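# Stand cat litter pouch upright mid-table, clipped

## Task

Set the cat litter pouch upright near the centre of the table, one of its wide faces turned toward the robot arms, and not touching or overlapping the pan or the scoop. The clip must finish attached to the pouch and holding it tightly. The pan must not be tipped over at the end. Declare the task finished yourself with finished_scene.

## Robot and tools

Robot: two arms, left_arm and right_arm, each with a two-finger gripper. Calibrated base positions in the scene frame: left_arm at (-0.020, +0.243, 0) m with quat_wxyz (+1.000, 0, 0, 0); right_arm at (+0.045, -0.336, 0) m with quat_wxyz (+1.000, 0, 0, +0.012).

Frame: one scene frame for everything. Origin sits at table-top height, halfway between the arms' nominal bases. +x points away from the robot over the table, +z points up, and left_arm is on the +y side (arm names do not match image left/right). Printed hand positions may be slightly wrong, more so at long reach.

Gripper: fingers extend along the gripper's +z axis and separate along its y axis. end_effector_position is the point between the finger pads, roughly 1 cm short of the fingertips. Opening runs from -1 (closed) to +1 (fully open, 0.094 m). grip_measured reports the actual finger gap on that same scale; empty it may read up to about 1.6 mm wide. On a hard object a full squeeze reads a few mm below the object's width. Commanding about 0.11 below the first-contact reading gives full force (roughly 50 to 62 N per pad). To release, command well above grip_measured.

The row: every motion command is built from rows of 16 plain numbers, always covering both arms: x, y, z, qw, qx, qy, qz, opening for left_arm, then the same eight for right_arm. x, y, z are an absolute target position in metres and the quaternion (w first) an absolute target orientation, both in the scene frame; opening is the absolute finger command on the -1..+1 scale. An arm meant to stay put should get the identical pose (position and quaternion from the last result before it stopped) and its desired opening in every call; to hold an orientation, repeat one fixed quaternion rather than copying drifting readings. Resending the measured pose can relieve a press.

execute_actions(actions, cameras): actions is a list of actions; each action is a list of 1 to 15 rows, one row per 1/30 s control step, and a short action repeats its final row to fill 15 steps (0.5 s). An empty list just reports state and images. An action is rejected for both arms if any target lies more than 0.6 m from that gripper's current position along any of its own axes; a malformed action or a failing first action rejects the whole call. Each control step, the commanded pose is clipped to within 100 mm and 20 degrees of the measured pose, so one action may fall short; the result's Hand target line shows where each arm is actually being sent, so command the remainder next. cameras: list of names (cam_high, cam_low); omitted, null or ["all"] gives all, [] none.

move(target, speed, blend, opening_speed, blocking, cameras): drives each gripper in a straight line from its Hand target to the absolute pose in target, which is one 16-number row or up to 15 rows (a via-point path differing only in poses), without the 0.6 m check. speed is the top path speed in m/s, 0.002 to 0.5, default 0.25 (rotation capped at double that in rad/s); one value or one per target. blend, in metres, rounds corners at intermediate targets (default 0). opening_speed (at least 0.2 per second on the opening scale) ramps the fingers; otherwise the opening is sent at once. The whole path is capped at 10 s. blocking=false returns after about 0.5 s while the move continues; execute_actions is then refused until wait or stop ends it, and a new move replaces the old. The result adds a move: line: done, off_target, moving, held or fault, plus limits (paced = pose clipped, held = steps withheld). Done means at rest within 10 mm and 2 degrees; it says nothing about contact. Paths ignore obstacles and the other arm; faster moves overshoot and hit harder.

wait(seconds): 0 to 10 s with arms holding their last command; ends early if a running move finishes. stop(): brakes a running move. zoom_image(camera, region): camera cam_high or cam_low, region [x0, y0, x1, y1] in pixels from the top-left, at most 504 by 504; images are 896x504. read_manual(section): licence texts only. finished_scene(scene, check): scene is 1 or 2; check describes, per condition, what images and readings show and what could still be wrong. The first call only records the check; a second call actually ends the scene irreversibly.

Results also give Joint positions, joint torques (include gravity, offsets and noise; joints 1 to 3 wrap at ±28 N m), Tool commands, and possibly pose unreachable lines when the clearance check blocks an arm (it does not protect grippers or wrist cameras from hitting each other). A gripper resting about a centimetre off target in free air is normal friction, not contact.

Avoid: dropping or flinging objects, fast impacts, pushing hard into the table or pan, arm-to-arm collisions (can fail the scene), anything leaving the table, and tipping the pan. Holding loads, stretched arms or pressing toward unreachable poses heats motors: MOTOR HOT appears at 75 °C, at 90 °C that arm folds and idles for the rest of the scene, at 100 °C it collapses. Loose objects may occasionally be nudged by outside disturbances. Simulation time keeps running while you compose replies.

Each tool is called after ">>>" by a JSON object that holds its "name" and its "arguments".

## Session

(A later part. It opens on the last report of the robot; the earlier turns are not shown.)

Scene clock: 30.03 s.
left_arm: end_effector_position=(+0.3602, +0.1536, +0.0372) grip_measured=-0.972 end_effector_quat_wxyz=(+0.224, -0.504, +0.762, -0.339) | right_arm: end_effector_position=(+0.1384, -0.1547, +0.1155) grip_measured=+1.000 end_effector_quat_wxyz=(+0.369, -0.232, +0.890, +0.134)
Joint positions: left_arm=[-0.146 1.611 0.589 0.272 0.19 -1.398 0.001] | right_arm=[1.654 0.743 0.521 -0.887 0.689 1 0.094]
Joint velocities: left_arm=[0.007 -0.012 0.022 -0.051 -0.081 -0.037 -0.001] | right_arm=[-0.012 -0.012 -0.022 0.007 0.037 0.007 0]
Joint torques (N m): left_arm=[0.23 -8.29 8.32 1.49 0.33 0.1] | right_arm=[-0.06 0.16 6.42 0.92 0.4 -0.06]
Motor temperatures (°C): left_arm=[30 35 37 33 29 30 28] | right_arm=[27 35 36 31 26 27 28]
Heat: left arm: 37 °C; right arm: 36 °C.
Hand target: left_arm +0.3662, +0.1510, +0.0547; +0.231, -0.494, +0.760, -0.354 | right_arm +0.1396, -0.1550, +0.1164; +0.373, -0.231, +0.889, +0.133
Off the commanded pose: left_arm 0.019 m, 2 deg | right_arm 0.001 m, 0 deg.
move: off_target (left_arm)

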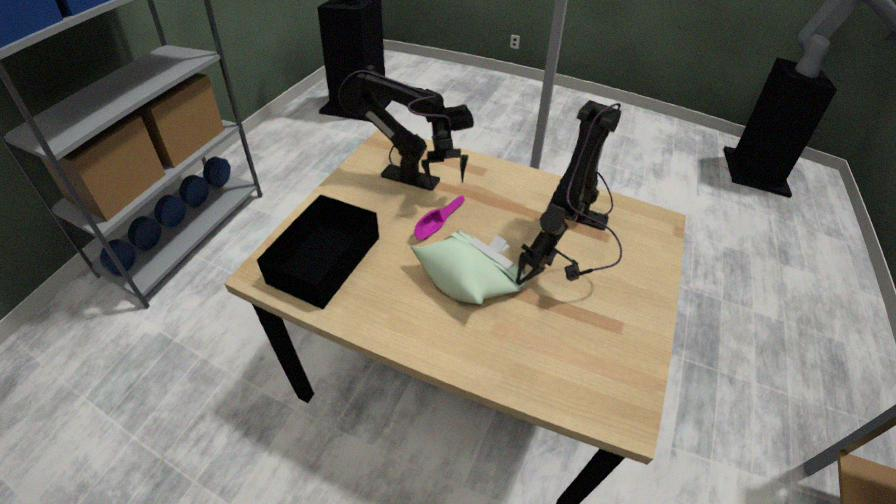

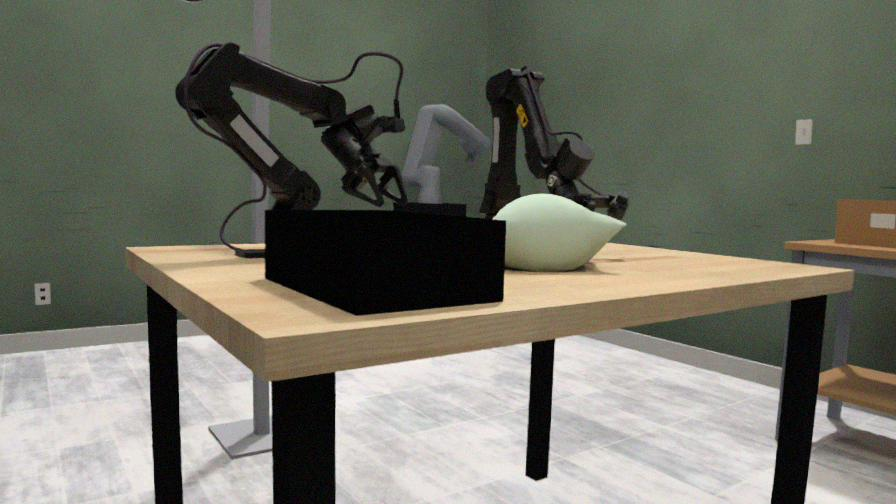

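>>> {"name": "move", "arguments": {"target": [0.366, 0.151, 0.055, 0.2302, -0.4936, 0.7601, -0.3544, -1.0, 0.195, -0.098, 0.09, 0.1786, 0.3830, 0.8214, 0.3830, -0.15], "speed": 0.2}}

>>> {"name": "zoom_image", "arguments": {"camera": "cam_high", "region": [400, 180, 560, 310]}}

Scene clock: 35.37 s.
left_arm: end_effector_position=(+0.3602, +0.1536, +0.0372) grip_measured=-0.972 end_effector_quat_wxyz=(+0.224, -0.504, +0.762, -0.339) | right_arm: end_effector_position=(+0.1969, -0.0906, +0.1022) grip_measured=-0.148 end_effector_quat_wxyz=(+0.176, +0.378, +0.816, +0.401)
Joint positions: left_arm=[-0.146 1.611 0.589 0.272 0.19 -1.397 0.001] | right_arm=[1.242 0.949 0.412 -0.203 0.418 1.946 0.04]
Joint velocities: left_arm=[-0.012 -0.037 -0.012 0.095 0.007 -0.007 -0.001] | right_arm=[-0.007 -0.012 -0.017 -0.007 0.007 -0.037 0]
Joint torques (N m): left_arm=[0.46 -8.23 8.03 1.46 0.33 0.09] | right_arm=[-0.84 -1.11 5.29 1.44 0.18 -0.06]
Motor temperatures (°C): left_arm=[30 36 38 33 29 30 29] | right_arm=[27 35 36 32 26 27 28]
Heat: left arm: 38 °C; right arm: 36 °C.
Hand target: left_arm +0.3662, +0.1509, +0.0547; +0.231, -0.493, +0.760, -0.355 | right_arm +0.1974, -0.0977, +0.0919; +0.181, +0.379, +0.821, +0.387
Off the commanded pose: left_arm 0.019 m, 2 deg | right_arm 0.014 m, 2 deg.
move: off_target (left_arm, right_arm)

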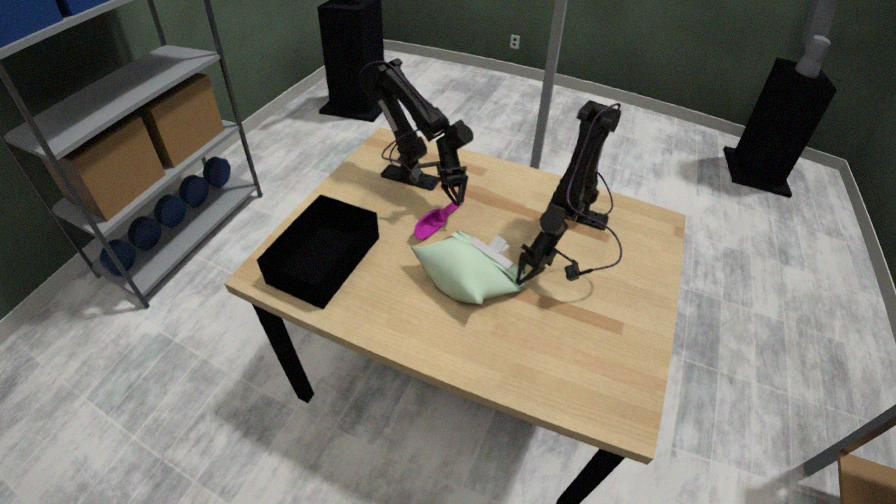

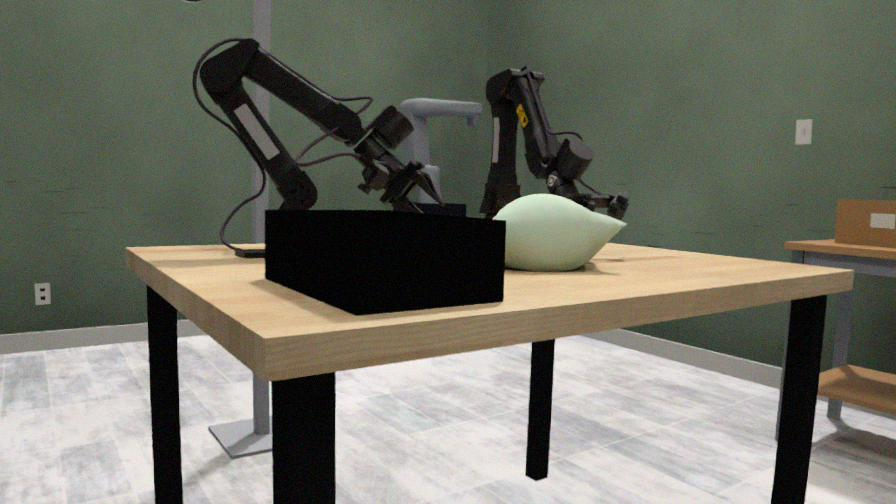

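Scaled by 3.150.

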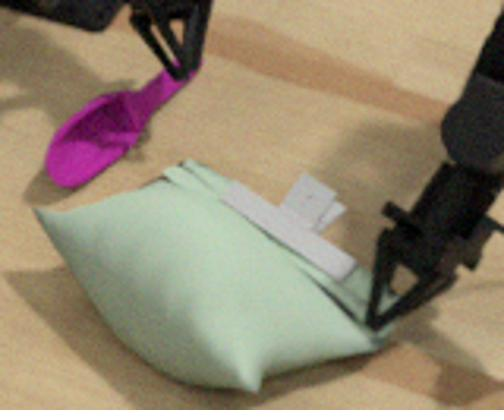

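>>> {"name": "move", "arguments": {"target": [[0.366, 0.151, 0.055, 0.2302, -0.4936, 0.7601, -0.3544, -1.0, 0.218, -0.075, 0.05, 0.1786, 0.3830, 0.8214, 0.3830, -0.15], [0.366, 0.151, 0.055, 0.2302, -0.4936, 0.7601, -0.3544, -1.0, 0.224, -0.070, 0.024, 0.1786, 0.3830, 0.8214, 0.3830, -0.15]], "speed": 0.1, "cameras": ["cam_high"]}}

>>> {"name": "zoom_image", "arguments": {"camera": "cam_high", "region": [400, 180, 520, 280]}}

Scene clock: 37.53 s.
left_arm: end_effector_position=(+0.3601, +0.1536, +0.0371) grip_measured=-0.972 end_effector_quat_wxyz=(+0.224, -0.504, +0.762, -0.339) | right_arm: end_effector_position=(+0.2256, -0.0606, +0.0329) grip_measured=-0.149 end_effector_quat_wxyz=(+0.173, +0.386, +0.813, +0.400)
Joint positions: left_arm=[-0.146 1.611 0.589 0.271 0.19 -1.397 0.001] | right_arm=[1.151 1.414 0.325 0.368 0.352 1.9 0.04]
Joint velocities: left_arm=[0.002 -0.007 0.022 -0.007 0.022 -0.037 0.001] | right_arm=[-0.007 -0.007 -0.022 0.022 -0.037 -0.051 0.001]
Joint torques (N m): left_arm=[0.4 -8.25 7.97 1.53 0.38 0.08] | right_arm=[-0.92 -3.08 3.75 1.44 0.11 -0.19]
Motor temperatures (°C): left_arm=[30 36 39 33 29 30 29] | right_arm=[27 35 36 32 26 27 28]
Heat: left arm: 39 °C; right arm: 36 °C.
Hand target: left_arm +0.3662, +0.1509, +0.0547; +0.230, -0.493, +0.760, -0.355 | right_arm +0.2250, -0.0696, +0.0233; +0.179, +0.383, +0.821, +0.383
Off the commanded pose: left_arm 0.019 m, 2 deg | right_arm 0.013 m, 2 deg.
move: off_target (left_arm, right_arm)
Images, in order (width x height): cam_high 896x504.

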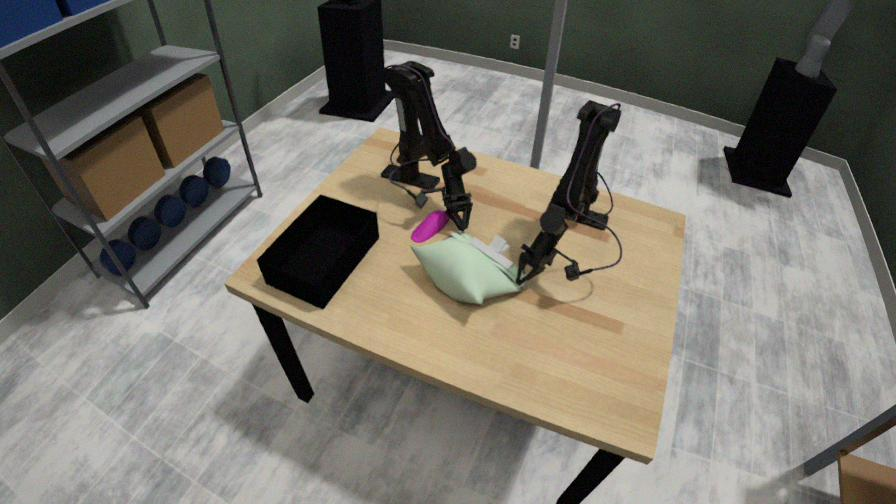

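Scaled by 4.200.

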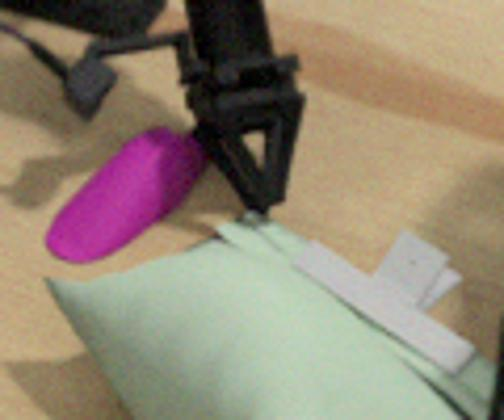

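>>> {"name": "zoom_image", "arguments": {"camera": "cam_high", "region": [400, 170, 490, 260]}}

>>> {"name": "zoom_image", "arguments": {"camera": "cam_low", "region": [350, 140, 530, 260]}}

Scaled by 5.600.

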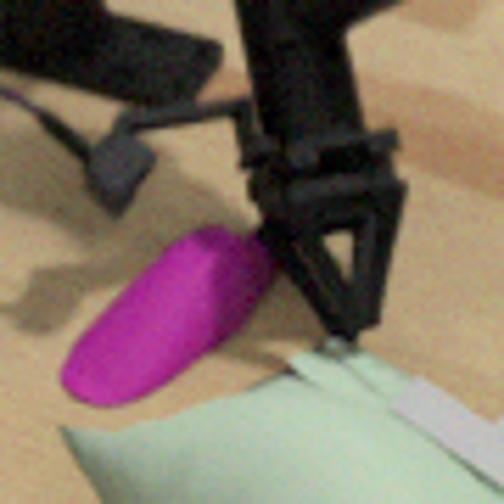

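This scene's latest camera images include none from cam_low. They are from: cam_high. cam_low's image comes with the result of a call that names it in "cameras".

>>> {"name": "move", "arguments": {"target": [[0.366, 0.151, 0.055, 0.2302, -0.4936, 0.7601, -0.3544, -1.0, 0.222, -0.073, 0.014, 0.1786, 0.3830, 0.8214, 0.3830, -0.15], [0.366, 0.151, 0.055, 0.2302, -0.4936, 0.7601, -0.3544, -1.0, 0.247, -0.056, 0.014, 0.1786, 0.3830, 0.8214, 0.3830, -0.15]], "speed": 0.06}}

>>> {"name": "zoom_image", "arguments": {"camera": "cam_high", "region": [400, 180, 520, 280]}}

>>> {"name": "zoom_image", "arguments": {"camera": "cam_low", "region": [350, 140, 530, 260]}}

Scene clock: 39.17 s.
left_arm: end_effector_position=(+0.3601, +0.1536, +0.0370) grip_measured=-0.972 end_effector_quat_wxyz=(+0.224, -0.504, +0.762, -0.339) | right_arm: end_effector_position=(+0.2503, -0.0497, +0.0303) grip_measured=-0.149 end_effector_quat_wxyz=(+0.181, +0.387, +0.802, +0.418)
Joint positions: left_arm=[-0.146 1.611 0.589 0.271 0.19 -1.397 0.001] | right_arm=[1.079 1.539 0.352 0.524 0.315 1.848 0.04]
Joint velocities: left_arm=[-0.002 0.002 0.007 -0.007 0.007 -0.081 0] | right_arm=[0.002 -0.002 0.002 -0.037 0.037 0.007 0]
Joint torques (N m): left_arm=[0.58 -8.28 7.99 1.48 0.34 0.14] | right_arm=[-0.92 -3.12 5.5 1.07 -0.08 -0.15]
Motor temperatures (°C): left_arm=[30 36 39 33 29 30 29] | right_arm=[27 35 36 33 26 27 28]
Heat: left arm: 39 °C; right arm: 36 °C.
Hand target: left_arm +0.3661, +0.1510, +0.0546; +0.230, -0.493, +0.760, -0.354 | right_arm +0.2470, -0.0570, +0.0146; +0.179, +0.383, +0.821, +0.384
Off the commanded pose: left_arm 0.019 m, 2 deg | right_arm 0.018 m, 5 deg.
move: off_target (left_arm, right_arm)

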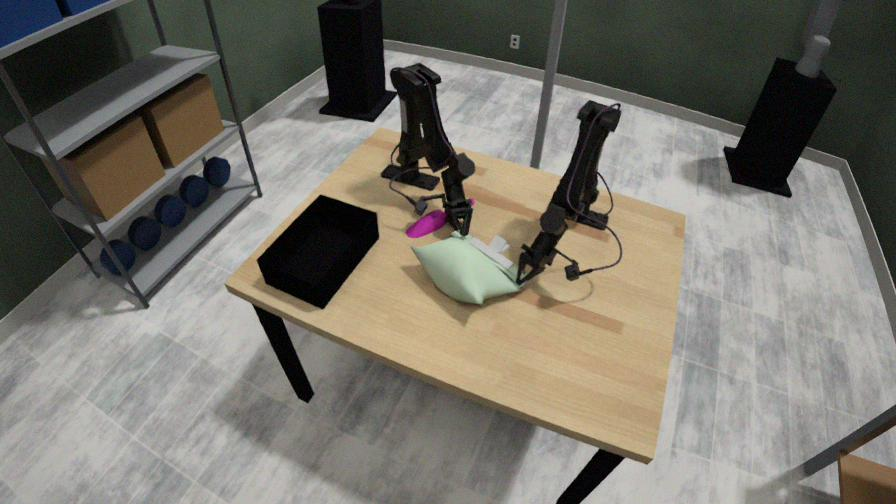

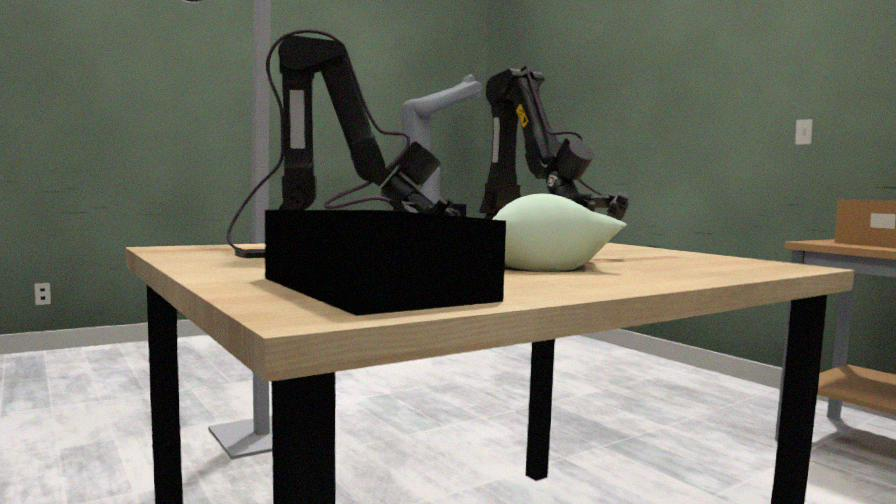

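Scaled by 4.200.

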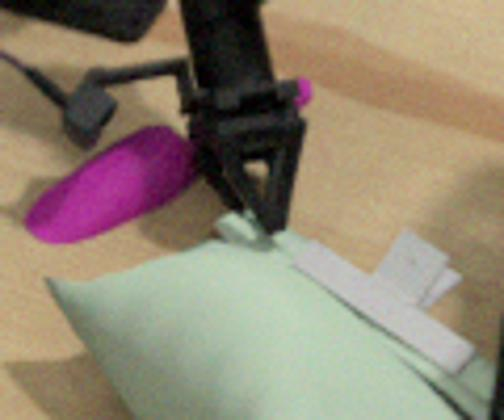

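Scaled by 2.800.

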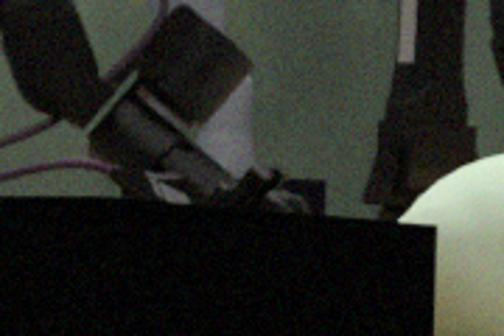

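>>> {"name": "move", "arguments": {"target": [[0.366, 0.151, 0.035, 0.2302, -0.4936, 0.7601, -0.3544, -1.0, 0.228, -0.066, 0.06, 0.1786, 0.3830, 0.8214, 0.3830, -0.15], [0.366, 0.151, 0.025, 0.2302, -0.4936, 0.7601, -0.3544, -1.0, 0.20, -0.02, 0.18, 0.1786, 0.3830, 0.8214, 0.3830, -0.15]], "speed": 0.12, "blend": 0.02}}

>>> {"name": "zoom_image", "arguments": {"camera": "cam_high", "region": [380, 160, 560, 320]}}

Scene clock: 42.10 s.
left_arm: end_effector_position=(+0.3645, +0.1533, +0.0255) grip_measured=-0.972 end_effector_quat_wxyz=(+0.229, -0.501, +0.759, -0.346) | right_arm: end_effector_position=(+0.1984, -0.0198, +0.1754) grip_measured=-0.149 end_effector_quat_wxyz=(+0.168, +0.386, +0.821, +0.386)
Joint positions: left_arm=[-0.143 1.673 0.569 0.372 0.195 -1.397 0.001] | right_arm=[1.32 1.232 0.886 -0.459 0.461 2.035 0.04]
Joint velocities: left_arm=[-0.002 -0.007 0.007 0.066 -0.007 0.007 -0.001] | right_arm=[-0.017 -0.007 0.017 -0.022 0.066 0.022 0]
Joint torques (N m): left_arm=[0.05 -4.89 5.2 2.05 0.29 0.05] | right_arm=[0.49 -3.22 9.01 1.18 0.41 -0.06]
Motor temperatures (°C): left_arm=[30 36 39 34 29 30 29] | right_arm=[27 36 36 33 26 27 28]
Heat: left arm: 39 °C; right arm: 36 °C.
Hand target: left_arm +0.3658, +0.1510, +0.0250; +0.230, -0.493, +0.760, -0.354 | right_arm +0.1991, -0.0201, +0.1800; +0.177, +0.385, +0.822, +0.382
Off the commanded pose: left_arm 0.003 m, 1 deg | right_arm 0.005 m, 1 deg.
move: done

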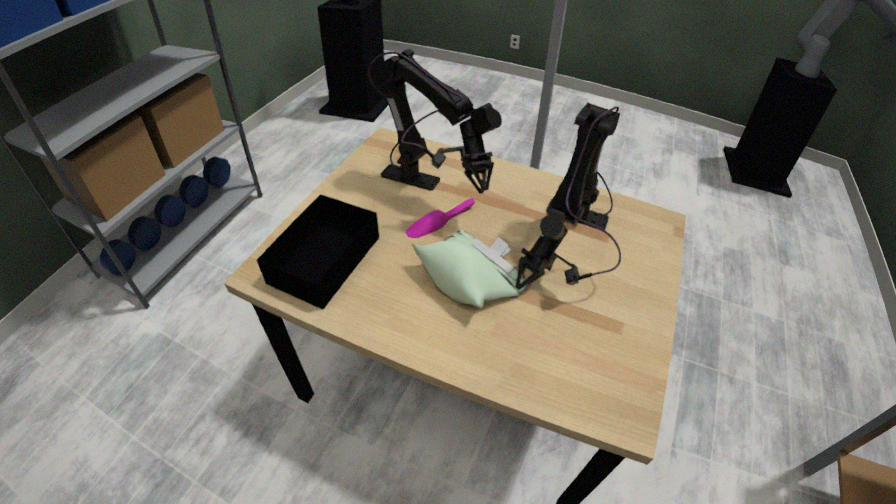

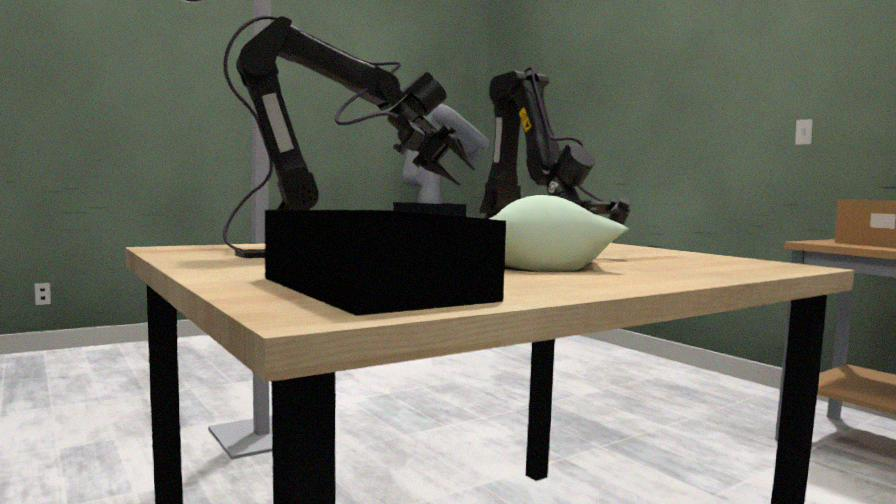

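Scaled by 2.800.

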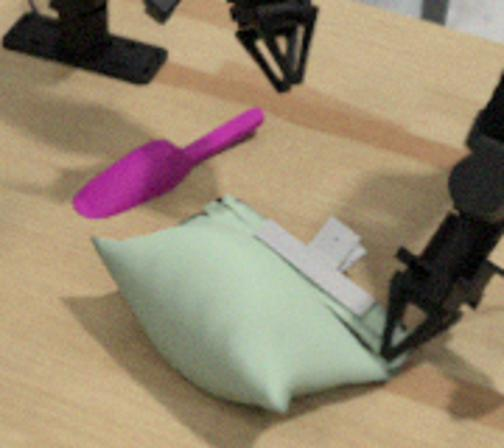

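>>> {"name": "move", "arguments": {"target": [0.366, 0.151, 0.025, 0.2302, -0.4936, 0.7601, -0.3544, -1.0, 0.165, -0.108, 0.09, 0.0, 0.2775, 0.9607, 0.0, 0.2], "speed": 0.2, "cameras": ["cam_high"]}}

>>> {"name": "zoom_image", "arguments": {"camera": "cam_high", "region": [380, 140, 540, 260]}}

Scene clock: 45.87 s.
left_arm: end_effector_position=(+0.3645, +0.1533, +0.0255) grip_measured=-0.972 end_effector_quat_wxyz=(+0.229, -0.501, +0.759, -0.346) | right_arm: end_effector_position=(+0.1614, -0.1085, +0.0831) grip_measured=+0.198 end_effector_quat_wxyz=(+0.000, +0.283, +0.959, +0.003)
Joint positions: left_arm=[-0.143 1.673 0.569 0.372 0.195 -1.397 0.001] | right_arm=[1.068 1.523 1.08 -1.123 -0.002 1.667 0.056]
Joint velocities: left_arm=[-0.002 -0.002 0.027 0.095 -0.022 0.007 -0.001] | right_arm=[0.002 0.002 0.002 -0.007 -0.022 -0.037 0]
Joint torques (N m): left_arm=[0.01 -4.93 5.12 2.07 0.26 0.1] | right_arm=[-0.66 -4.66 8.31 -0.03 0 -0.11]
Motor temperatures (°C): left_arm=[30 36 38 34 29 30 29] | right_arm=[27 36 37 32 26 27 28]
Heat: left arm: 38 °C; right arm: 37 °C.
Hand target: left_arm +0.3659, +0.1510, +0.0250; +0.230, -0.494, +0.760, -0.354 | right_arm +0.1650, -0.1067, +0.0882; +0.001, +0.284, +0.959, +0.002
Off the commanded pose: left_arm 0.003 m, 1 deg | right_arm 0.008 m, 1 deg.
move: done
Images, in order (width x height): cam_high 896x504.

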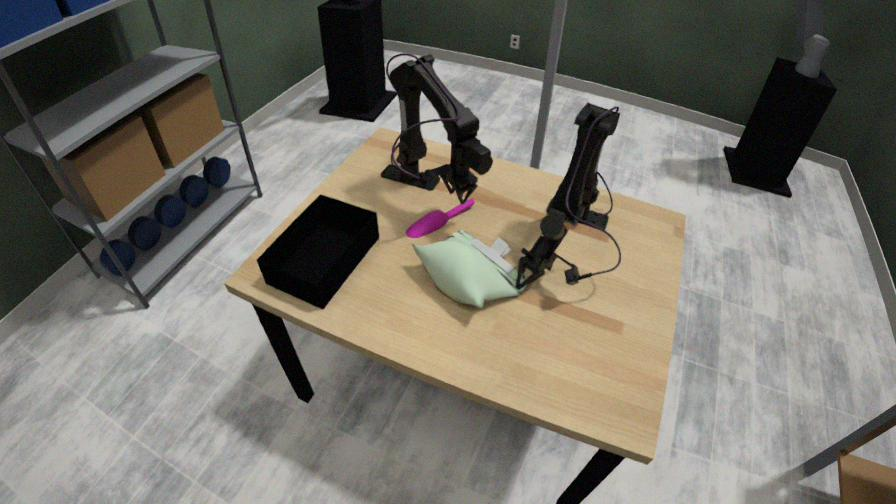

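Scaled by 3.150.

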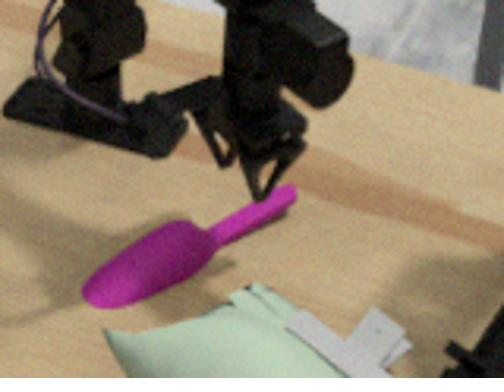

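>>> {"name": "move", "arguments": {"target": [0.366, 0.151, 0.025, 0.2302, -0.4936, 0.7601, -0.3544, -1.0, 0.167, -0.109, 0.024, 0.0, 0.2775, 0.9607, 0.0, 0.2], "speed": 0.08, "cameras": ["cam_high"]}}

>>> {"name": "zoom_image", "arguments": {"camera": "cam_high", "region": [380, 140, 540, 260]}}

Scene clock: 47.60 s.
left_arm: end_effector_position=(+0.3645, +0.1533, +0.0255) grip_measured=-0.972 end_effector_quat_wxyz=(+0.229, -0.501, +0.759, -0.346) | right_arm: end_effector_position=(+0.1674, -0.1028, +0.0301) grip_measured=+0.198 end_effector_quat_wxyz=(+0.001, +0.277, +0.961, +0.011)
Joint positions: left_arm=[-0.143 1.673 0.569 0.372 0.195 -1.397 0.001] | right_arm=[1.057 1.602 0.937 -0.884 -0.003 1.641 0.056]
Joint velocities: left_arm=[-0.007 -0.012 0.002 -0.051 0.037 0.037 0] | right_arm=[0.012 0.002 -0.012 0.051 0.081 -0.022 -0.001]
Joint torques (N m): left_arm=[0.13 -4.71 5.26 2.06 0.28 0.09] | right_arm=[-1.05 -5.09 4.3 0.22 -0.01 -0.08]
Motor temperatures (°C): left_arm=[30 35 38 35 29 30 29] | right_arm=[27 36 37 32 26 27 28]
Heat: left arm: 38 °C; right arm: 37 °C.
Hand target: left_arm +0.3659, +0.1510, +0.0250; +0.230, -0.494, +0.760, -0.354 | right_arm +0.1671, -0.1089, +0.0239; +0.000, +0.278, +0.961, +0.000
Off the commanded pose: left_arm 0.003 m, 1 deg | right_arm 0.009 m, 1 deg.
move: done
Images, in order (width x height): cam_high 896x504.

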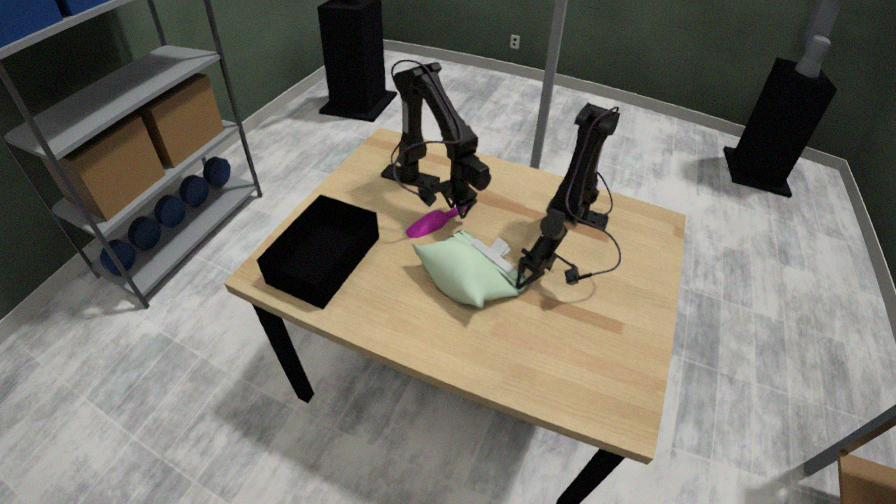

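Scaled by 3.150.

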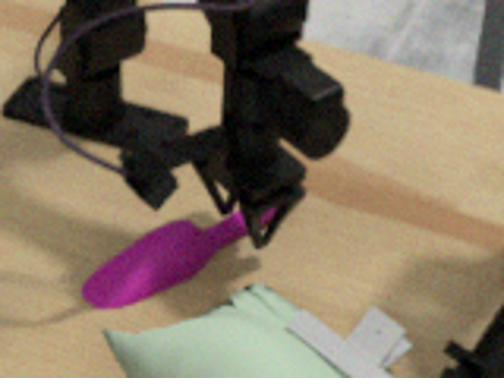

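>>> {"name": "move", "arguments": {"target": [0.366, 0.151, 0.025, 0.2302, -0.4936, 0.7601, -0.3544, -1.0, 0.167, -0.113, 0.014, 0.0, 0.2775, 0.9607, 0.0, 0.2], "speed": 0.06, "cameras": []}}

>>> {"name": "move", "arguments": {"target": [0.366, 0.151, 0.025, 0.2302, -0.4936, 0.7601, -0.3544, -1.0, 0.167, -0.113, 0.014, 0.0, 0.2775, 0.9607, 0.0, -1.0], "speed": 0.06, "opening_speed": 1.0, "cameras": ["cam_high"]}}

>>> {"name": "zoom_image", "arguments": {"camera": "cam_high", "region": [380, 140, 540, 260]}}

Scene clock: 48.80 s.
left_arm: end_effector_position=(+0.3645, +0.1533, +0.0255) grip_measured=-0.972 end_effector_quat_wxyz=(+0.229, -0.501, +0.759, -0.346) | right_arm: end_effector_position=(+0.1677, -0.1057, +0.0216) grip_measured=+0.198 end_effector_quat_wxyz=(+0.001, +0.277, +0.961, +0.014)
Joint positions: left_arm=[-0.143 1.673 0.569 0.372 0.195 -1.397 0.001] | right_arm=[1.051 1.602 0.899 -0.84 -0.003 1.635 0.056]
Joint velocities: left_arm=[-0.002 -0.017 -0.022 0.051 0.051 0.022 0.001] | right_arm=[-0.007 -0.007 -0.007 -0.007 -0.007 0.037 0.001]
Joint torques (N m): left_arm=[0.18 -4.89 5.24 2.09 0.27 0.06] | right_arm=[-0.69 -4.68 4.03 0.18 0.01 -0.07]
Motor temperatures (°C): left_arm=[30 35 38 35 29 30 29] | right_arm=[27 36 36 32 26 27 28]
Heat: left arm: 38 °C; right arm: 36 °C.
Hand target: left_arm +0.3659, +0.1510, +0.0251; +0.230, -0.494, +0.760, -0.354 | right_arm +0.1667, -0.1130, +0.0141; +0.000, +0.277, +0.961, +0.000
Off the commanded pose: left_arm 0.003 m, 1 deg | right_arm 0.011 m, 2 deg.
move: off_target (right_arm)
No camera images: "cameras" was empty.

Scene clock: 50.20 s.
left_arm: end_effector_position=(+0.3645, +0.1533, +0.0255) grip_measured=-0.972 end_effector_quat_wxyz=(+0.229, -0.501, +0.759, -0.346) | right_arm: end_effector_position=(+0.1680, -0.1049, +0.0216) grip_measured=-0.551 end_effector_quat_wxyz=(+0.002, +0.276, +0.961, +0.016)
Joint positions: left_arm=[-0.143 1.673 0.569 0.372 0.195 -1.397 0.001] | right_arm=[1.051 1.602 0.899 -0.836 -0.004 1.633 0.021]
Joint velocities: left_arm=[-0.007 0.002 -0.007 -0.051 0.007 -0.037 0] | right_arm=[-0.012 -0.002 0.002 -0.066 -0.037 -0.007 0]
Joint torques (N m): left_arm=[0.18 -4.74 5.19 2.09 0.2 0.11] | right_arm=[-0.91 -4.63 4.14 0.21 -0.01 -0.04]
Motor temperatures (°C): left_arm=[30 35 38 35 29 30 29] | right_arm=[27 36 36 32 26 27 28]
Heat: left arm: 38 °C; right arm: 36 °C.
Hand target: left_arm +0.3659, +0.1510, +0.0251; +0.230, -0.494, +0.760, -0.354 | right_arm +0.1668, -0.1130, +0.0142; +0.000, +0.278, +0.961, +0.000
Off the commanded pose: left_arm 0.003 m, 1 deg | right_arm 0.011 m, 2 deg.
move: off_target (right_arm)
Images, in order (width x height): cam_high 896x504.

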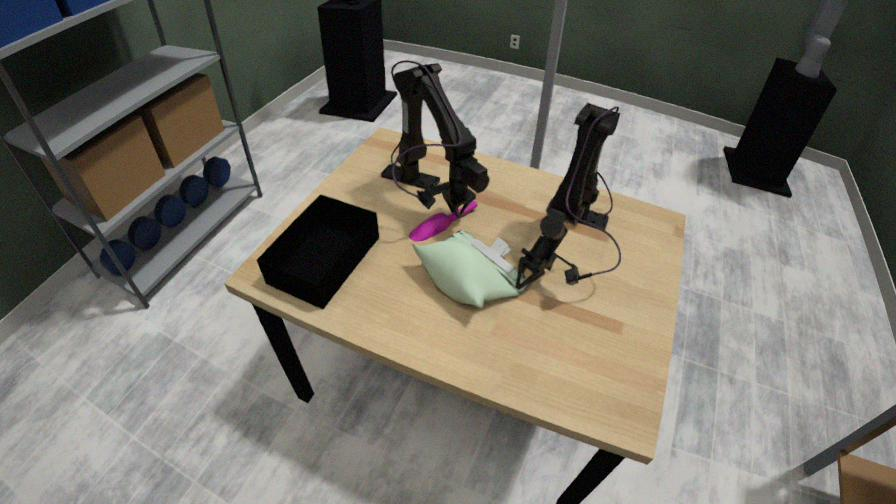

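Scaled by 3.150.

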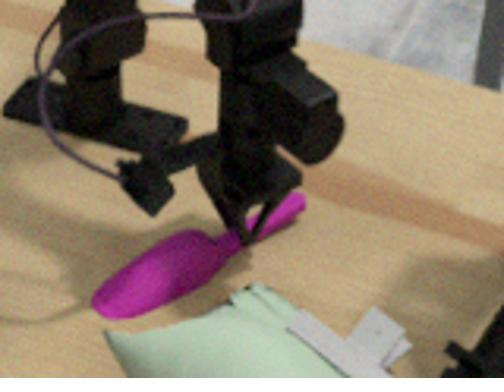

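>>> {"name": "move", "arguments": {"target": [[0.366, 0.151, 0.025, 0.2302, -0.4936, 0.7601, -0.3544, -1.0, 0.168, -0.118, 0.07, 0.0, 0.2775, 0.9607, 0.0, -1.0], [0.366, 0.151, 0.025, 0.2302, -0.4936, 0.7601, -0.3544, -1.0, 0.19, -0.28, 0.07, 0.0, 0.2775, 0.9607, 0.0, -1.0]], "speed": 0.2, "blend": 0.02}}

>>> {"name": "zoom_image", "arguments": {"camera": "cam_high", "region": [340, 120, 540, 260]}}

Scene clock: 52.50 s.
left_arm: end_effector_position=(+0.3645, +0.1533, +0.0255) grip_measured=-0.972 end_effector_quat_wxyz=(+0.229, -0.501, +0.759, -0.346) | right_arm: end_effector_position=(+0.1965, -0.2779, +0.0729) grip_measured=-0.551 end_effector_quat_wxyz=(+0.011, +0.278, +0.961, +0.008)
Joint positions: left_arm=[-0.143 1.673 0.569 0.372 0.195 -1.397 0.001] | right_arm=[0.335 1.126 0.744 -1.163 0 0.922 0.021]
Joint velocities: left_arm=[0.017 -0.022 0.002 -0.066 0.022 0.037 0] | right_arm=[0.002 0.012 -0.007 0.007 -0.051 -0.022 0]
Joint torques (N m): left_arm=[0.13 -4.9 5.14 2.12 0.29 0.09] | right_arm=[-0.66 -3.14 4.56 0.1 -0.01 -0.05]
Motor temperatures (°C): left_arm=[30 35 38 35 29 30 29] | right_arm=[27 36 36 32 26 27 28]
Heat: left arm: 38 °C; right arm: 36 °C.
Hand target: left_arm +0.3659, +0.1510, +0.0251; +0.230, -0.494, +0.760, -0.354 | right_arm +0.1911, -0.2820, +0.0707; +0.008, +0.278, +0.961, +0.002
Off the commanded pose: left_arm 0.003 m, 1 deg | right_arm 0.007 m, 1 deg.
move: done

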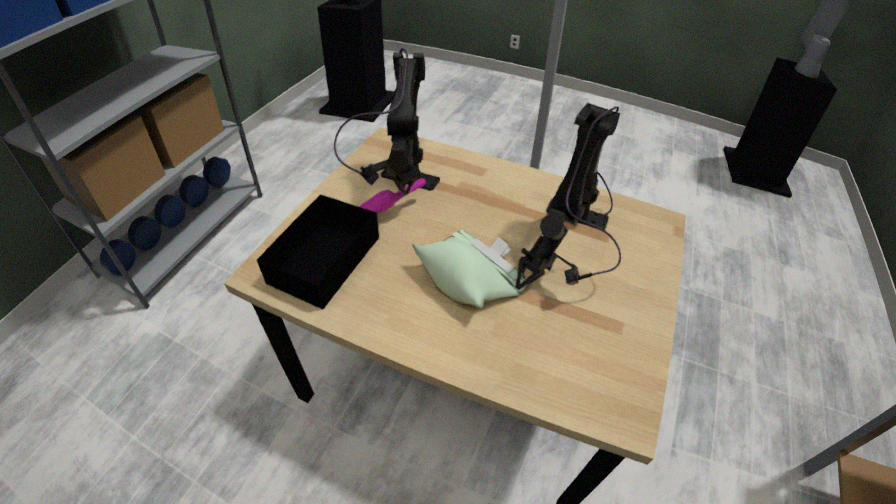

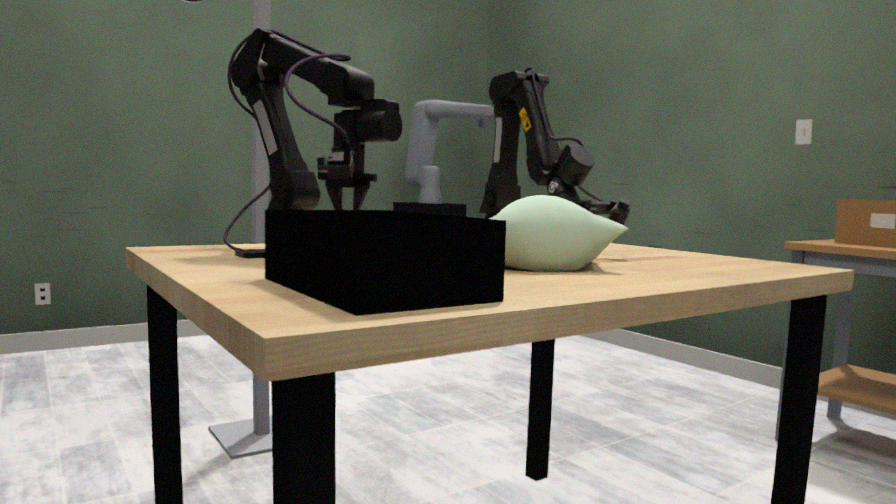

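Scaled by 2.520.

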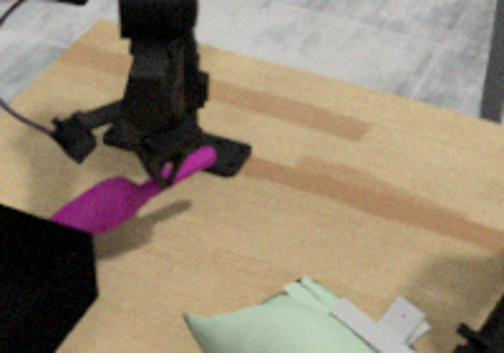

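>>> {"name": "move", "arguments": {"target": [[0.366, 0.151, 0.025, 0.2302, -0.4936, 0.7601, -0.3544, -1.0, 0.176, -0.248, 0.05, 0.0, 0.2775, 0.9607, 0.0, -1.0], [0.366, 0.151, 0.025, 0.2302, -0.4936, 0.7601, -0.3544, -1.0, 0.176, -0.248, 0.021, 0.0, 0.2775, 0.9607, 0.0, -1.0]], "speed": 0.08, "cameras": ["cam_high"]}}

>>> {"name": "zoom_image", "arguments": {"camera": "cam_high", "region": [340, 120, 540, 260]}}

Scene clock: 54.37 s.
left_arm: end_effector_position=(+0.3645, +0.1533, +0.0255) grip_measured=-0.972 end_effector_quat_wxyz=(+0.229, -0.501, +0.759, -0.346) | right_arm: end_effector_position=(+0.1778, -0.2446, +0.0253) grip_measured=-0.551 end_effector_quat_wxyz=(-0.003, +0.278, +0.961, +0.006)
Joint positions: left_arm=[-0.143 1.673 0.569 0.372 0.195 -1.397 0.001] | right_arm=[0.557 1.202 0.592 -0.955 -0.013 1.144 0.021]
Joint velocities: left_arm=[-0.002 -0.007 -0.022 -0.007 0.007 -0.081 -0.002] | right_arm=[0.002 0.002 -0.012 0.051 -0.081 -0.022 -0.001]
Joint torques (N m): left_arm=[0.05 -4.74 5.05 2.08 0.3 0.05] | right_arm=[0.65 -1.83 3.99 0.24 0.06 0.08]
Motor temperatures (°C): left_arm=[30 35 37 35 29 30 29] | right_arm=[27 36 36 31 26 27 28]
Heat: left arm: 37 °C; right arm: 36 °C.
Hand target: left_arm +0.3659, +0.1510, +0.0251; +0.230, -0.494, +0.760, -0.354 | right_arm +0.1755, -0.2468, +0.0209; -0.003, +0.278, +0.961, +0.000
Off the commanded pose: left_arm 0.003 m, 1 deg | right_arm 0.006 m, 1 deg.
move: done
Images, in order (width x height): cam_high 896x504.

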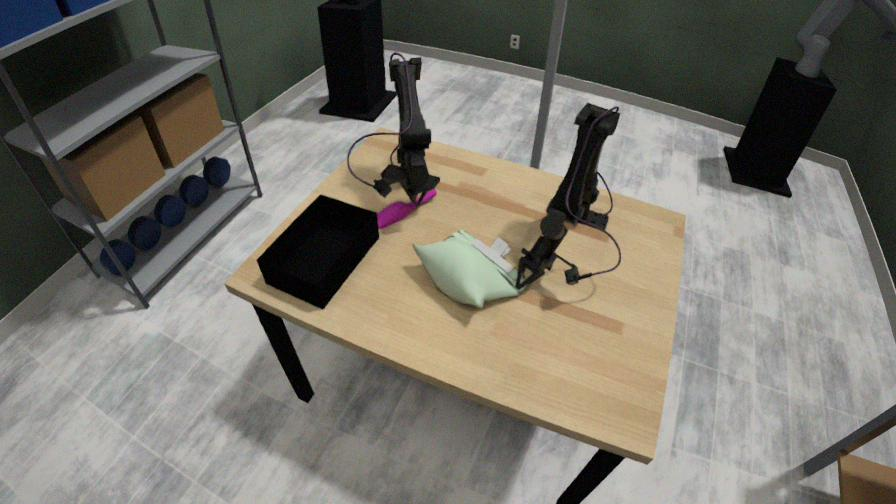

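Scaled by 2.520.

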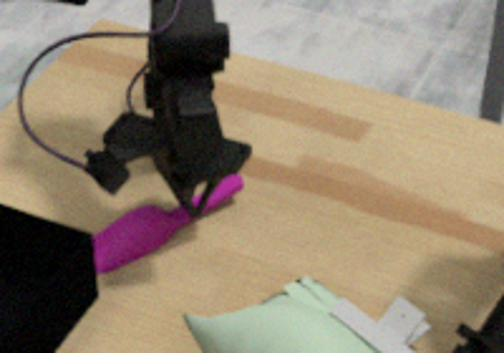

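>>> {"name": "move", "arguments": {"target": [0.366, 0.151, 0.025, 0.2302, -0.4936, 0.7601, -0.3544, -1.0, 0.174, -0.251, 0.013, 0.0, 0.2775, 0.9607, 0.0, -1.0], "speed": 0.05, "cameras": []}}

>>> {"name": "move", "arguments": {"target": [0.366, 0.151, 0.025, 0.2302, -0.4936, 0.7601, -0.3544, -1.0, 0.174, -0.251, 0.013, 0.0, 0.2775, 0.9607, 0.0, 0.1], "speed": 0.05, "opening_speed": 1.2, "cameras": ["cam_high"]}}

>>> {"name": "zoom_image", "arguments": {"camera": "cam_high", "region": [340, 120, 540, 260]}}

Scene clock: 55.30 s.
left_arm: end_effector_position=(+0.3645, +0.1533, +0.0255) grip_measured=-0.972 end_effector_quat_wxyz=(+0.229, -0.501, +0.759, -0.346) | right_arm: end_effector_position=(+0.1765, -0.2455, +0.0201) grip_measured=-0.551 end_effector_quat_wxyz=(-0.002, +0.278, +0.961, +0.007)
Joint positions: left_arm=[-0.143 1.673 0.569 0.372 0.195 -1.397 0.001] | right_arm=[0.557 1.202 0.57 -0.931 -0.013 1.144 0.021]
Joint velocities: left_arm=[-0.002 0.002 -0.007 0.007 0.037 -0.051 0] | right_arm=[0.007 -0.002 0.007 -0.022 0.066 -0.022 0]
Joint torques (N m): left_arm=[0.27 -4.83 5.2 2.06 0.27 0.12] | right_arm=[-0.54 -2.29 3.19 0.32 0.11 -0.05]
Motor temperatures (°C): left_arm=[30 35 37 35 29 30 29] | right_arm=[27 36 36 31 26 27 28]
Heat: left arm: 37 °C; right arm: 36 °C.
Hand target: left_arm +0.3659, +0.1510, +0.0251; +0.230, -0.494, +0.760, -0.354 | right_arm +0.1737, -0.2509, +0.0132; +0.000, +0.278, +0.961, +0.000
Off the commanded pose: left_arm 0.003 m, 1 deg | right_arm 0.009 m, 1 deg.
move: done
No camera images: "cameras" was empty.

Scene clock: 56.47 s.
left_arm: end_effector_position=(+0.3645, +0.1533, +0.0255) grip_measured=-0.972 end_effector_quat_wxyz=(+0.229, -0.501, +0.759, -0.346) | right_arm: end_effector_position=(+0.1750, -0.2464, +0.0169) grip_measured=+0.098 end_effector_quat_wxyz=(-0.003, +0.277, +0.961, +0.007)
Joint positions: left_arm=[-0.143 1.673 0.569 0.372 0.195 -1.397 0.001] | right_arm=[0.557 1.202 0.556 -0.919 -0.013 1.143 0.052]
Joint velocities: left_arm=[0.007 0.002 -0.002 -0.007 -0.022 0.007 0] | right_arm=[0.012 -0.012 -0.007 0.007 0.022 -0.022 -0.001]
Joint torques (N m): left_arm=[0.31 -4.92 5.12 2.05 0.28 0.04] | right_arm=[-0.51 -2.22 3.97 0.24 0.07 -0.11]
Motor temperatures (°C): left_arm=[30 35 37 36 29 30 29] | right_arm=[27 36 36 31 26 27 28]
Heat: left arm: 37 °C; right arm: 36 °C.
Hand target: left_arm +0.3659, +0.1510, +0.0251; +0.230, -0.494, +0.760, -0.354 | right_arm +0.1739, -0.2509, +0.0131; +0.000, +0.278, +0.961, +0.000
Off the commanded pose: left_arm 0.003 m, 1 deg | right_arm 0.006 m, 1 deg.
move: done
Images, in order (width x height): cam_high 896x504.

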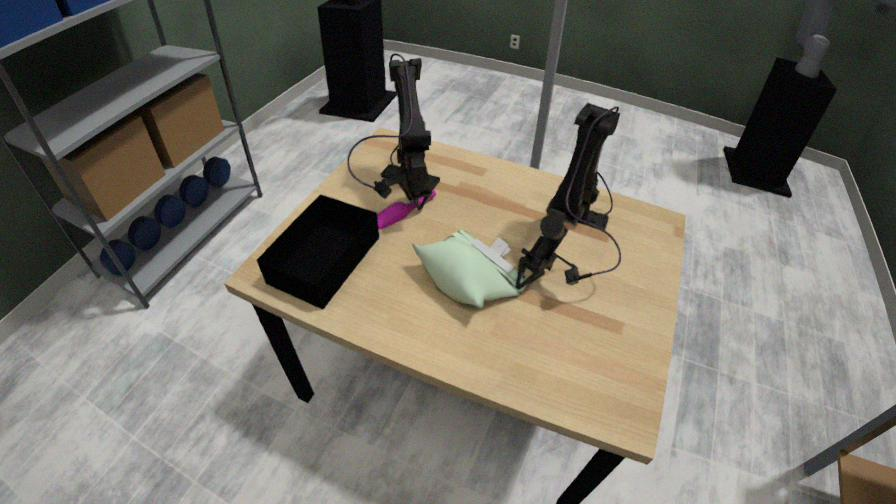

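Scaled by 2.520.

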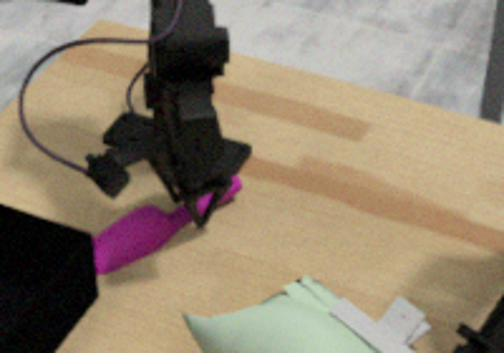

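>>> {"name": "move", "arguments": {"target": [[0.366, 0.151, 0.025, 0.2302, -0.4936, 0.7601, -0.3544, -1.0, 0.174, -0.245, 0.11, 0.0, 0.2775, 0.9607, 0.0, 0.0], [0.366, 0.151, 0.025, 0.2302, -0.4936, 0.7601, -0.3544, -1.0, 0.205, -0.094, 0.075, 0.1786, 0.3830, 0.8214, 0.3830, 0.0]], "speed": 0.25, "blend": 0.03, "cameras": ["cam_high"]}}

>>> {"name": "zoom_image", "arguments": {"camera": "cam_high", "region": [380, 160, 560, 310]}}

Scene clock: 59.87 s.
left_arm: end_effector_position=(+0.3645, +0.1533, +0.0255) grip_measured=-0.972 end_effector_quat_wxyz=(+0.229, -0.501, +0.759, -0.346) | right_arm: end_effector_position=(+0.2051, -0.0875, +0.0870) grip_measured=+0.002 end_effector_quat_wxyz=(+0.164, +0.381, +0.820, +0.395)
Joint positions: left_arm=[-0.143 1.673 0.569 0.372 0.195 -1.397 0.001] | right_arm=[1.18 1.014 0.387 -0.114 0.351 1.917 0.047]
Joint velocities: left_arm=[0.012 0.007 -0.007 -0.051 0.051 0.022 0] | right_arm=[0.002 0.002 0.002 0.022 0.066 -0.007 -0.001]
Joint torques (N m): left_arm=[0.29 -4.83 5.26 2.09 0.3 0.1] | right_arm=[0.66 -1.57 4.88 1.41 0.32 -0.07]
Motor temperatures (°C): left_arm=[30 35 37 36 29 30 30] | right_arm=[27 36 36 32 26 27 28]
Heat: left arm: 37 °C; right arm: 36 °C.
Hand target: left_arm +0.3659, +0.1510, +0.0251; +0.230, -0.494, +0.760, -0.354 | right_arm +0.2036, -0.0944, +0.0771; +0.172, +0.379, +0.825, +0.381
Off the commanded pose: left_arm 0.003 m, 1 deg | right_arm 0.014 m, 2 deg.
move: off_target (right_arm)
Images, in order (width x height): cam_high 896x504.

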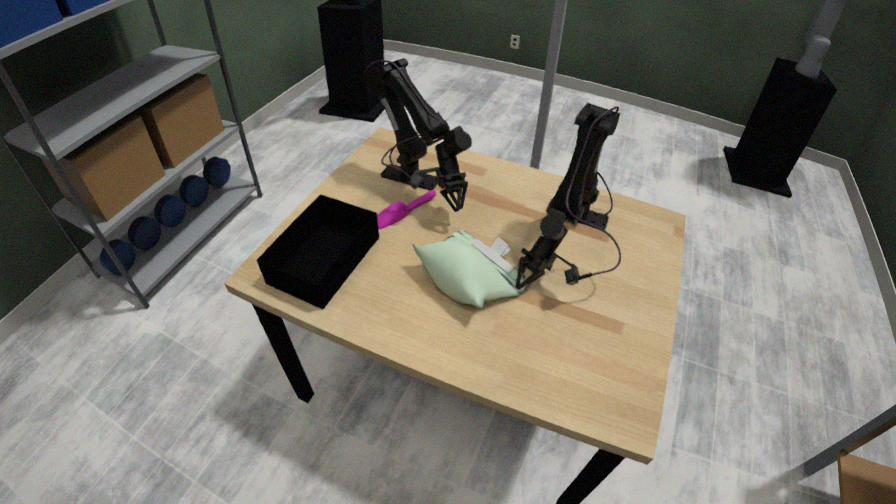

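Scaled by 2.800.

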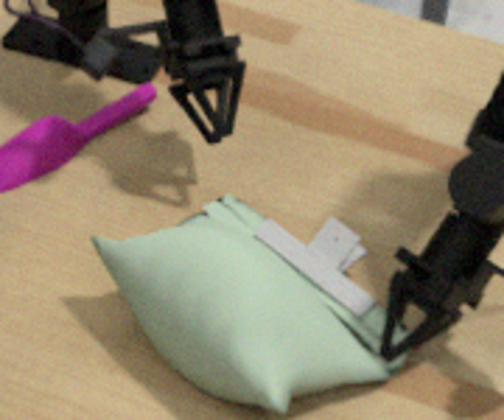

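>>> {"name": "move", "arguments": {"target": [0.366, 0.151, 0.025, 0.2302, -0.4936, 0.7601, -0.3544, -1.0, 0.218, -0.086, 0.016, 0.1786, 0.3830, 0.8214, 0.3830, -0.15], "speed": 0.1, "cameras": ["cam_high"]}}

>>> {"name": "zoom_image", "arguments": {"camera": "cam_high", "region": [400, 180, 520, 280]}}

Scene clock: 61.37 s.
left_arm: end_effector_position=(+0.3645, +0.1533, +0.0255) grip_measured=-0.972 end_effector_quat_wxyz=(+0.229, -0.501, +0.759, -0.346) | right_arm: end_effector_position=(+0.2214, -0.0731, +0.0304) grip_measured=-0.148 end_effector_quat_wxyz=(+0.174, +0.387, +0.807, +0.410)
Joint positions: left_arm=[-0.143 1.673 0.569 0.372 0.195 -1.397 0.001] | right_arm=[1.149 1.373 0.252 0.423 0.354 1.899 0.04]
Joint velocities: left_arm=[-0.022 0.012 -0.012 -0.051 0.051 0.007 0] | right_arm=[-0.017 -0.007 0.002 0.007 0.022 -0.051 0.001]
Joint torques (N m): left_arm=[0.21 -4.82 5.35 2.03 0.27 0.13] | right_arm=[-1.01 -2.63 3.47 1.32 0.05 -0.18]
Motor temperatures (°C): left_arm=[30 35 37 36 29 30 30] | right_arm=[27 36 36 32 26 27 28]
Heat: left arm: 37 °C; right arm: 36 °C.
Hand target: left_arm +0.3659, +0.1510, +0.0251; +0.230, -0.494, +0.760, -0.354 | right_arm +0.2183, -0.0855, +0.0157; +0.178, +0.383, +0.821, +0.384
Off the commanded pose: left_arm 0.003 m, 1 deg | right_arm 0.020 m, 4 deg.
move: off_target (right_arm)
Images, in order (width x height): cam_high 896x504.

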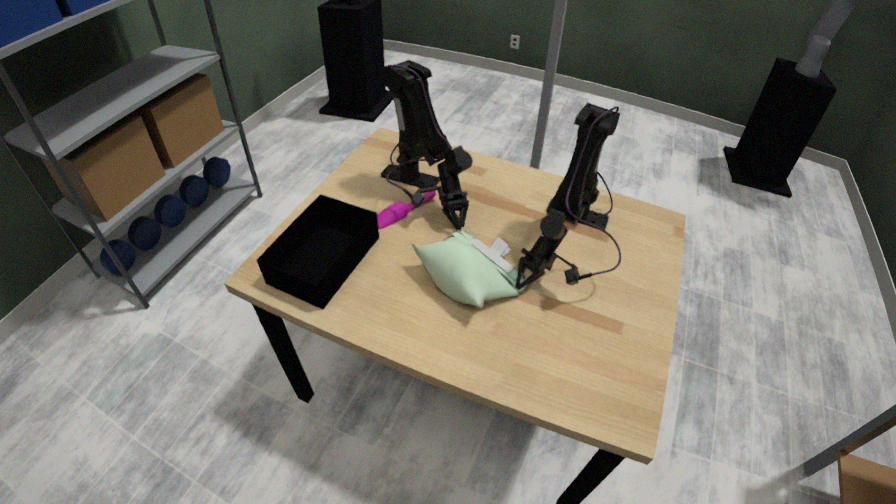

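Scaled by 4.200.

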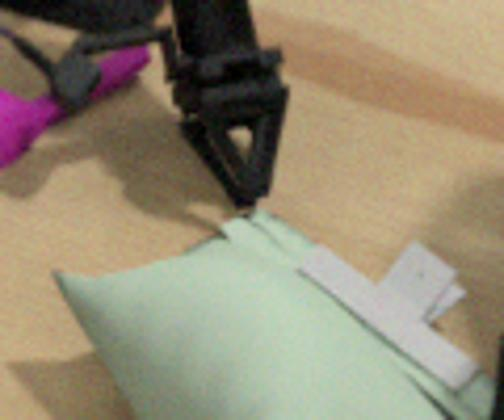

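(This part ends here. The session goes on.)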